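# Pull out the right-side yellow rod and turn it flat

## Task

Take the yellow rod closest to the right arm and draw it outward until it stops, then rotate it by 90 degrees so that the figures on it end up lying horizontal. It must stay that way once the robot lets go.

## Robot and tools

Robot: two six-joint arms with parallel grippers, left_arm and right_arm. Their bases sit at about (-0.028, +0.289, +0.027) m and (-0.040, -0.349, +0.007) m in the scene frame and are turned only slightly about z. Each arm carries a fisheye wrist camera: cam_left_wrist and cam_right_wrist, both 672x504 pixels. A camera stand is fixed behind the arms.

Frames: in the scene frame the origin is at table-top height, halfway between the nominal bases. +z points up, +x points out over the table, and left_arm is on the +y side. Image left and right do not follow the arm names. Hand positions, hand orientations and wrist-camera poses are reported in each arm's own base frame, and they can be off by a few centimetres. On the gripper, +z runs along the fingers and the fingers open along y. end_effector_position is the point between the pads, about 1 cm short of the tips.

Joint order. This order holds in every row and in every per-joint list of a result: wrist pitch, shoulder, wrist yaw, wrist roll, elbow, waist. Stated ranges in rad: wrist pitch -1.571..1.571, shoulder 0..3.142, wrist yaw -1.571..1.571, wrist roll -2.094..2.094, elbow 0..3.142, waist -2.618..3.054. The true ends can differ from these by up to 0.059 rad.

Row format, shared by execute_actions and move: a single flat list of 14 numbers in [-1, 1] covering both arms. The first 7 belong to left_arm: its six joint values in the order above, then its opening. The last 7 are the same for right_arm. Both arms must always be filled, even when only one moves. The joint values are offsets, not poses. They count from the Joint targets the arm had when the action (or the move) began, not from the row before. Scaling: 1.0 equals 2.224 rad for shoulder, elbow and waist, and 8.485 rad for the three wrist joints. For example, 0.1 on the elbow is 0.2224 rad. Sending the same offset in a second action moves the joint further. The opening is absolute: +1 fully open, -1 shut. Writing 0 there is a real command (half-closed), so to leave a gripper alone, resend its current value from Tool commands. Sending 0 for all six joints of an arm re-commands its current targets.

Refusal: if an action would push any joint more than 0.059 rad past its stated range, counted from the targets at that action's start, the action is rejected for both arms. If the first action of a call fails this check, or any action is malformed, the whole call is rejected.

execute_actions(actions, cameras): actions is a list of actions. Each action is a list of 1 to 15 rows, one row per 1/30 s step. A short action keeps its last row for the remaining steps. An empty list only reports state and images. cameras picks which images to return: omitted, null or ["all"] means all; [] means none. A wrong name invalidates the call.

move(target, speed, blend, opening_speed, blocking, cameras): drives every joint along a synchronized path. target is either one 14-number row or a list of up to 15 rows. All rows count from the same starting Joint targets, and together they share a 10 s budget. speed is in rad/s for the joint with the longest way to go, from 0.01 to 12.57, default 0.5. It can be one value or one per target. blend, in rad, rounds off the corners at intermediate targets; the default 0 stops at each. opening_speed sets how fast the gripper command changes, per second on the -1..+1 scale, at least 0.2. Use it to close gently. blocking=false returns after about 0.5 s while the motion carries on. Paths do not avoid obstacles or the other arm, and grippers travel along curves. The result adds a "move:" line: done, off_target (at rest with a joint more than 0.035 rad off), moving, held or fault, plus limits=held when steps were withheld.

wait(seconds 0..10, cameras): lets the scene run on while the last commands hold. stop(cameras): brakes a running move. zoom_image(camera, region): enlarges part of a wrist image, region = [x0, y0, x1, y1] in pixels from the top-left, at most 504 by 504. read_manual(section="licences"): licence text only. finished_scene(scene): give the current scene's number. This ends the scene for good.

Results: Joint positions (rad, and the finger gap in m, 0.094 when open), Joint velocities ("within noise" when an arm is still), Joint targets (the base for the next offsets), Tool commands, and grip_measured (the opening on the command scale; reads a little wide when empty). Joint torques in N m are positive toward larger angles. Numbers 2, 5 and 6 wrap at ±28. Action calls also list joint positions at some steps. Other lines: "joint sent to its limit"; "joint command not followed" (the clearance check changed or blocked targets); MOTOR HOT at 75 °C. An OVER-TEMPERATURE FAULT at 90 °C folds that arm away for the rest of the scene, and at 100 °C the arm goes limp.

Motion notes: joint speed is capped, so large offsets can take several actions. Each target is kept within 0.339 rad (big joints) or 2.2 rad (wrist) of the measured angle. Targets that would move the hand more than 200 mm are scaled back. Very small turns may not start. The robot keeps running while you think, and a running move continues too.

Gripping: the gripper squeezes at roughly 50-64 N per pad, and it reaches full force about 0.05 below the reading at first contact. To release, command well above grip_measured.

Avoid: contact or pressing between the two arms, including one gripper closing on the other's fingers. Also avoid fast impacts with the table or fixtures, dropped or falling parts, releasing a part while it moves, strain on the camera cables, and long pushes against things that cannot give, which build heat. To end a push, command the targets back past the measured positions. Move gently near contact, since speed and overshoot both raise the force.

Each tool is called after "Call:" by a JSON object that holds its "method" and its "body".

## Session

Call:
{"method": "execute_actions", "body": {"actions": []}}

Scene clock: 0.00 s.
left_arm: end_effector_position=(+0.4148, +0.0165, +0.1259) grip_measured=+1.000 end_effector_quat_wxyz=(+0.618, -0.002, +0.786, +0.007) | right_arm: end_effector_position=(+0.3922, -0.0470, +0.1045) grip_measured=+1.000 end_effector_quat_wxyz=(+0.587, +0.099, +0.798, -0.097)
Joint names: [wrist pitch, shoulder, wrist yaw, wrist roll, elbow, waist]
Joint positions: left_arm=[0.901 1.55 0.039 0.018 0.411 0.054 0.094] | right_arm=[0.87 1.537 0.277 0.046 0.357 0.003 0.094]
Joint velocities: within noise
Joint torques (N m): no reading
Heat: left arm: 40 °C; right arm: 38 °C.
Joint targets: left_arm=[0.889 1.548 0.039 0.019 0.413 0.054] | right_arm=[0.861 1.534 0.277 0.048 0.360 0.003]
Tool commands: left_gripper/opening=+1.0 right_gripper/opening=+1.0
camera_calibration:
cam_left_wrist: T_world_to_cam=[[-0.0177666, -0.985889, 0.166453, -0.00796993], [-0.580802, -0.125334, -0.804339, 0.378982], [0.813851, -0.110967, -0.570379, -0.140833], [0, 0, 0, 1]] pos_world=[0.334589, 0.0240143, 0.225829]
cam_right_wrist: T_world_to_cam=[[-0.259579, -0.939623, 0.222998, 0.0249194], [-0.669667, 0.00876005, -0.74261, 0.372385], [0.695819, -0.3421, -0.631508, -0.103244], [0, 0, 0, 1]] pos_world=[0.327681, -0.015167, 0.20578]

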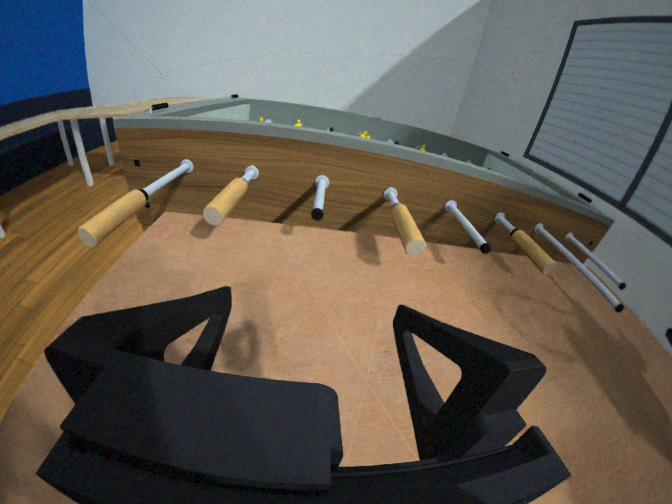

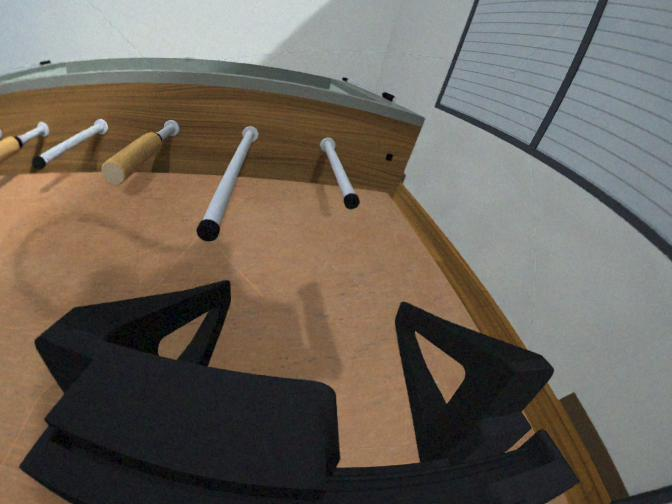

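Call:
{"method": "move", "body": {"target": [[0,0,0,0,0,0,1,0,-0.09,0,0,0,0,0.5],[0,0,0,0,0,0,1,0,-0.09,0.0204,-0.1907,0,0.156,0.5],[0,0,0,0,0,0,1,0.0388,0.4388,0.0265,-0.1907,0.4452,0.1965,0.5]], "speed": 1.2, "blend": 0.08}}

Scene clock: 23.53 s.
left_arm: end_effector_position=(+0.4148, +0.0165, +0.1259) grip_measured=+1.000 end_effector_quat_wxyz=(+0.618, -0.002, +0.786, +0.007) | right_arm: end_effector_position=(+0.5900, +0.1804, +0.0778) grip_measured=+0.502 end_effector_quat_wxyz=(+0.487, -0.481, +0.514, -0.517)
Joint names: [wrist pitch, shoulder, wrist yaw, wrist roll, elbow, waist]
Joint positions: left_arm=[0.901 1.55 0.039 0.018 0.411 0.054 0.094] | right_arm=[1.178 2.497 0.498 -1.574 1.329 0.435 0.071]
Joint velocities: within noise
Joint torques (N m): left_arm=[1.86 -6.78 -0.01 0.01 5.64 -0.06] | right_arm=[1.76 -10.77 0.06 0.04 6.72 0.47]
Heat: left arm: 41 °C; right arm: 39 °C.
Joint targets: left_arm=[0.889 1.548 0.039 0.019 0.413 0.054] | right_arm=[1.190 2.510 0.502 -1.570 1.350 0.440]
move: done
camera_calibration:
cam_left_wrist: T_world_to_cam=[[-0.0177666, -0.985889, 0.166453, -0.00796993], [-0.580802, -0.125334, -0.804339, 0.378982], [0.813851, -0.110967, -0.570379, -0.140833], [0, 0, 0, 1]] pos_world=[0.334589, 0.0240143, 0.225829]
cam_right_wrist: T_world_to_cam=[[-0.0470259, 0.179388, 0.982654, -0.0905046], [-0.455889, -0.879166, 0.138679, 0.448648], [0.888793, -0.44146, 0.123125, -0.334522], [0, 0, 0, 1]] pos_world=[0.497599, 0.262993, 0.0679047]

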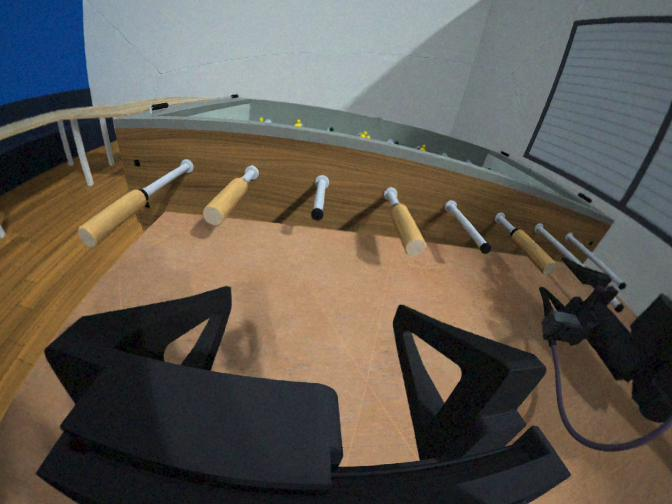

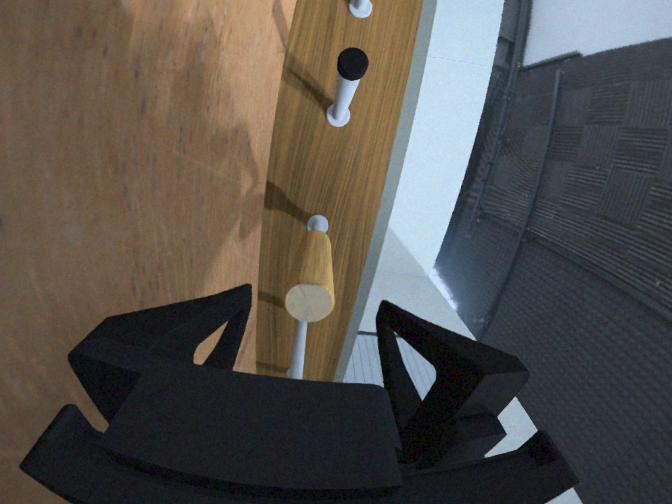

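Call:
{"method": "move", "body": {"target": [[0,0,0,0,0,0,1,-0.0224,0.0576,-0.0146,0,0.129,-0.0504,0.5],[0,0,0,0,0,0,1,-0.0224,0.0576,-0.0146,0,0.129,-0.0504,-1]], "opening_speed": 1.0, "cameras": ["cam_right_wrist"]}}

Scene clock: 39.60 s.
left_arm: end_effector_position=(+0.4148, +0.0165, +0.1259) grip_measured=+1.000 end_effector_quat_wxyz=(+0.618, -0.002, +0.786, +0.007) | right_arm: end_effector_position=(+0.6539, +0.1502, +0.0774) grip_measured=-0.319 end_effector_quat_wxyz=(+0.483, -0.484, +0.515, -0.517)
Joint names: [wrist pitch, shoulder, wrist yaw, wrist roll, elbow, waist]
Joint positions: left_arm=[0.901 1.55 0.039 0.018 0.411 0.054 0.094] | right_arm=[1.005 2.614 0.391 -1.574 1.611 0.327 0.032]
Joint velocities: within noise
Joint torques (N m): left_arm=[1.86 -6.79 0 0.02 5.67 -0.02] | right_arm=[1.64 -11.21 -0.09 0.05 7.84 0.13]
Heat: left arm: 41 °C; right arm: 40 °C.
Joint targets: left_arm=[0.889 1.548 0.039 0.019 0.413 0.054] | right_arm=[1.000 2.638 0.378 -1.571 1.637 0.328]
move: done
camera_calibration:
cam_right_wrist: T_world_to_cam=[[-0.0385804, 0.18413, 0.982144, -0.0878884], [-0.456058, -0.877784, 0.14665, 0.4505], [0.889113, -0.442257, 0.117839, -0.404368], [0, 0, 0, 1]] pos_world=[0.561593, 0.232789, 0.0679037]
Images, in order (width x height): cam_right_wrist 672x504.

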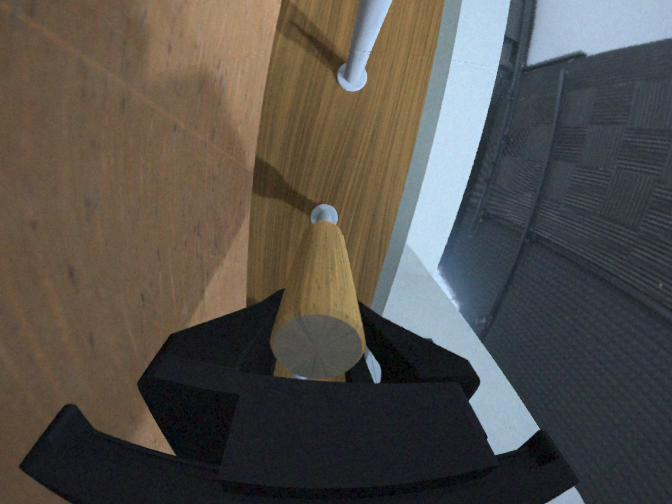

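Call:
{"method": "move", "body": {"target": [[0,0,0,0,0,0,1,0,0,0,0.1874,0,0,-1],[0,0,0,0,0,0,1,0.0184,-0.0733,0.0073,0.1874,-0.143,0.0211,-1],[0,0,0,0,0,0,1,0.0141,-0.1488,0.0133,0.1923,-0.2478,0.045,-1],[0,0,0,0,0,0,1,-0.005,-0.2374,0.0191,0.2018,-0.3305,0.0724,-1],[0,0,0,0,0,0,1,-0.0285,-0.3273,0.0256,0.2128,-0.3979,0.1084,-1]], "speed": [1.2,0.5,0.5,0.5,0.3], "blend": [0,0.03,0.03,0.03,0]}}

Scene clock: 61.73 s.
left_arm: end_effector_position=(+0.4148, +0.0165, +0.1259) grip_measured=+1.000 end_effector_quat_wxyz=(+0.618, -0.002, +0.786, +0.007) | right_arm: end_effector_position=(+0.4755, +0.1735, +0.0605) grip_measured=-0.321 end_effector_quat_wxyz=(+0.570, +0.010, +0.822, +0.002)
Joint names: [wrist pitch, shoulder, wrist yaw, wrist roll, elbow, waist]
Joint positions: left_arm=[0.901 1.55 0.039 0.018 0.411 0.054 0.094] | right_arm=[0.766 2.037 0.488 0.215 0.862 0.516 0.032]
Joint velocities: within noise
Joint torques (N m): left_arm=[1.85 -6.79 0 0.01 5.65 -0.06] | right_arm=[1.55 -19.18 1.3 0.17 -3.12 4.81]
Heat: left arm: 40 °C; right arm: 42 °C.
Joint targets: left_arm=[0.889 1.548 0.039 0.019 0.413 0.054] | right_arm=[0.758 1.910 0.596 0.235 0.752 0.569]
move: off_target (right_arm); right_arm: the shoulder is farthest, 0.127 rad from its target
camera_calibration:
cam_left_wrist: T_world_to_cam=[[-0.0177666, -0.985889, 0.166453, -0.00796993], [-0.580802, -0.125334, -0.804339, 0.378982], [0.813851, -0.110967, -0.570379, -0.140833], [0, 0, 0, 1]] pos_world=[0.334589, 0.0240143, 0.225829]
cam_right_wrist: T_world_to_cam=[[0.00279338, -0.985488, 0.169722, 0.150007], [-0.692797, -0.124299, -0.710339, 0.425827], [0.721127, -0.115599, -0.683091, -0.161822], [0, 0, 0, 1]] pos_world=[0.411287, 0.182054, 0.166483]

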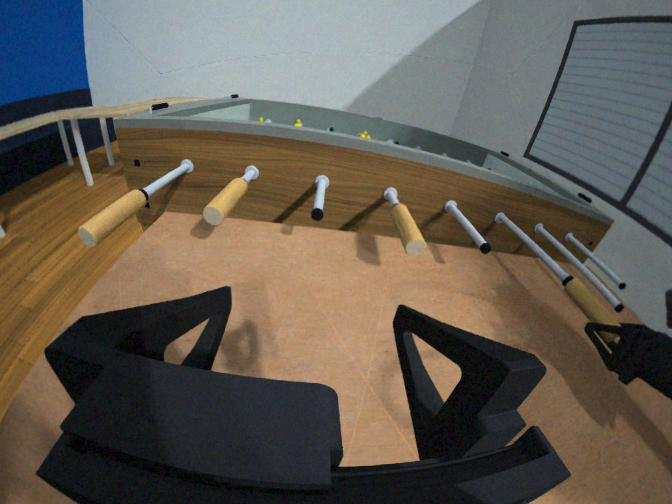

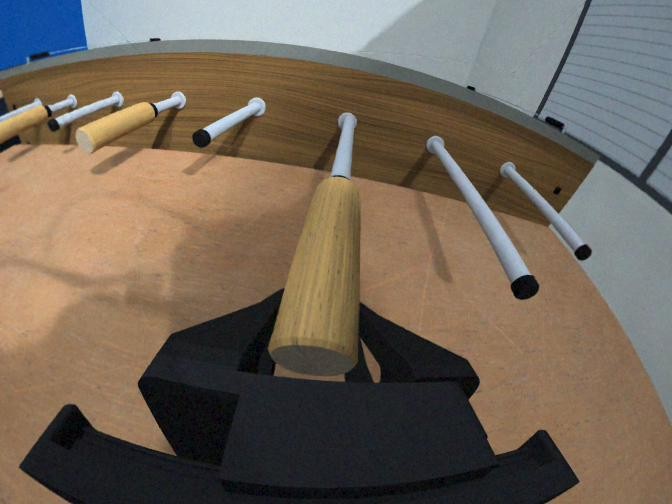

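Call:
{"method": "move", "body": {"target": [[0,0,0,0,0,0,1,0.001,0.0495,-0.01,0,0.042,-0.019,-1],[0,0,0,0,0,0,1,0.001,0.0495,-0.01,0,0.042,-0.019,0.3]], "opening_speed": 2, "cameras": ["cam_right_wrist"]}}

Scene clock: 74.13 s.
left_arm: end_effector_position=(+0.4148, +0.0165, +0.1259) grip_measured=+1.000 end_effector_quat_wxyz=(+0.618, -0.002, +0.786, +0.007) | right_arm: end_effector_position=(+0.4724, +0.1748, +0.0551) grip_measured=+0.298 end_effector_quat_wxyz=(+0.565, +0.013, +0.825, -0.002)
Joint names: [wrist pitch, shoulder, wrist yaw, wrist roll, elbow, waist]
Joint positions: left_arm=[0.901 1.55 0.039 0.018 0.411 0.054 0.094] | right_arm=[0.756 2.044 0.505 0.229 0.861 0.526 0.061]
Joint velocities: within noise
Joint torques (N m): left_arm=[1.86 -6.75 0 0.01 5.65 -0.05] | right_arm=[1.72 -10.59 0.24 0.08 3.82 0.12]
Heat: left arm: 40 °C; right arm: 43 °C.
Joint targets: left_arm=[0.889 1.548 0.039 0.019 0.413 0.054] | right_arm=[0.767 2.020 0.511 0.235 0.845 0.527]
move: done; target 2's new numbers were sent with right_arm's wrist yaw 0.042 rad from that target
camera_calibration:
cam_right_wrist: T_world_to_cam=[[-0.00437515, -0.985034, 0.172307, 0.155307], [-0.702631, -0.119577, -0.701435, 0.423324], [0.711541, -0.124137, -0.691592, -0.156578], [0, 0, 0, 1]] pos_world=[0.409532, 0.184166, 0.161886]
Images, in order (width x height): cam_right_wrist 672x504.

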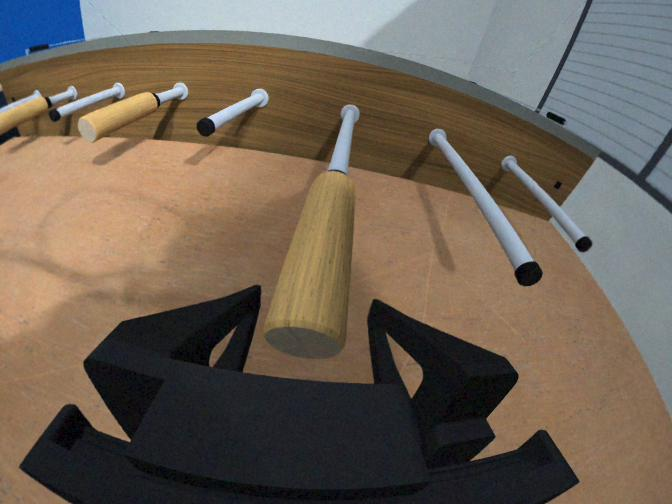

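Call:
{"method": "finished_scene", "body": {"scene": 3}}

The scene is finished: the task was done.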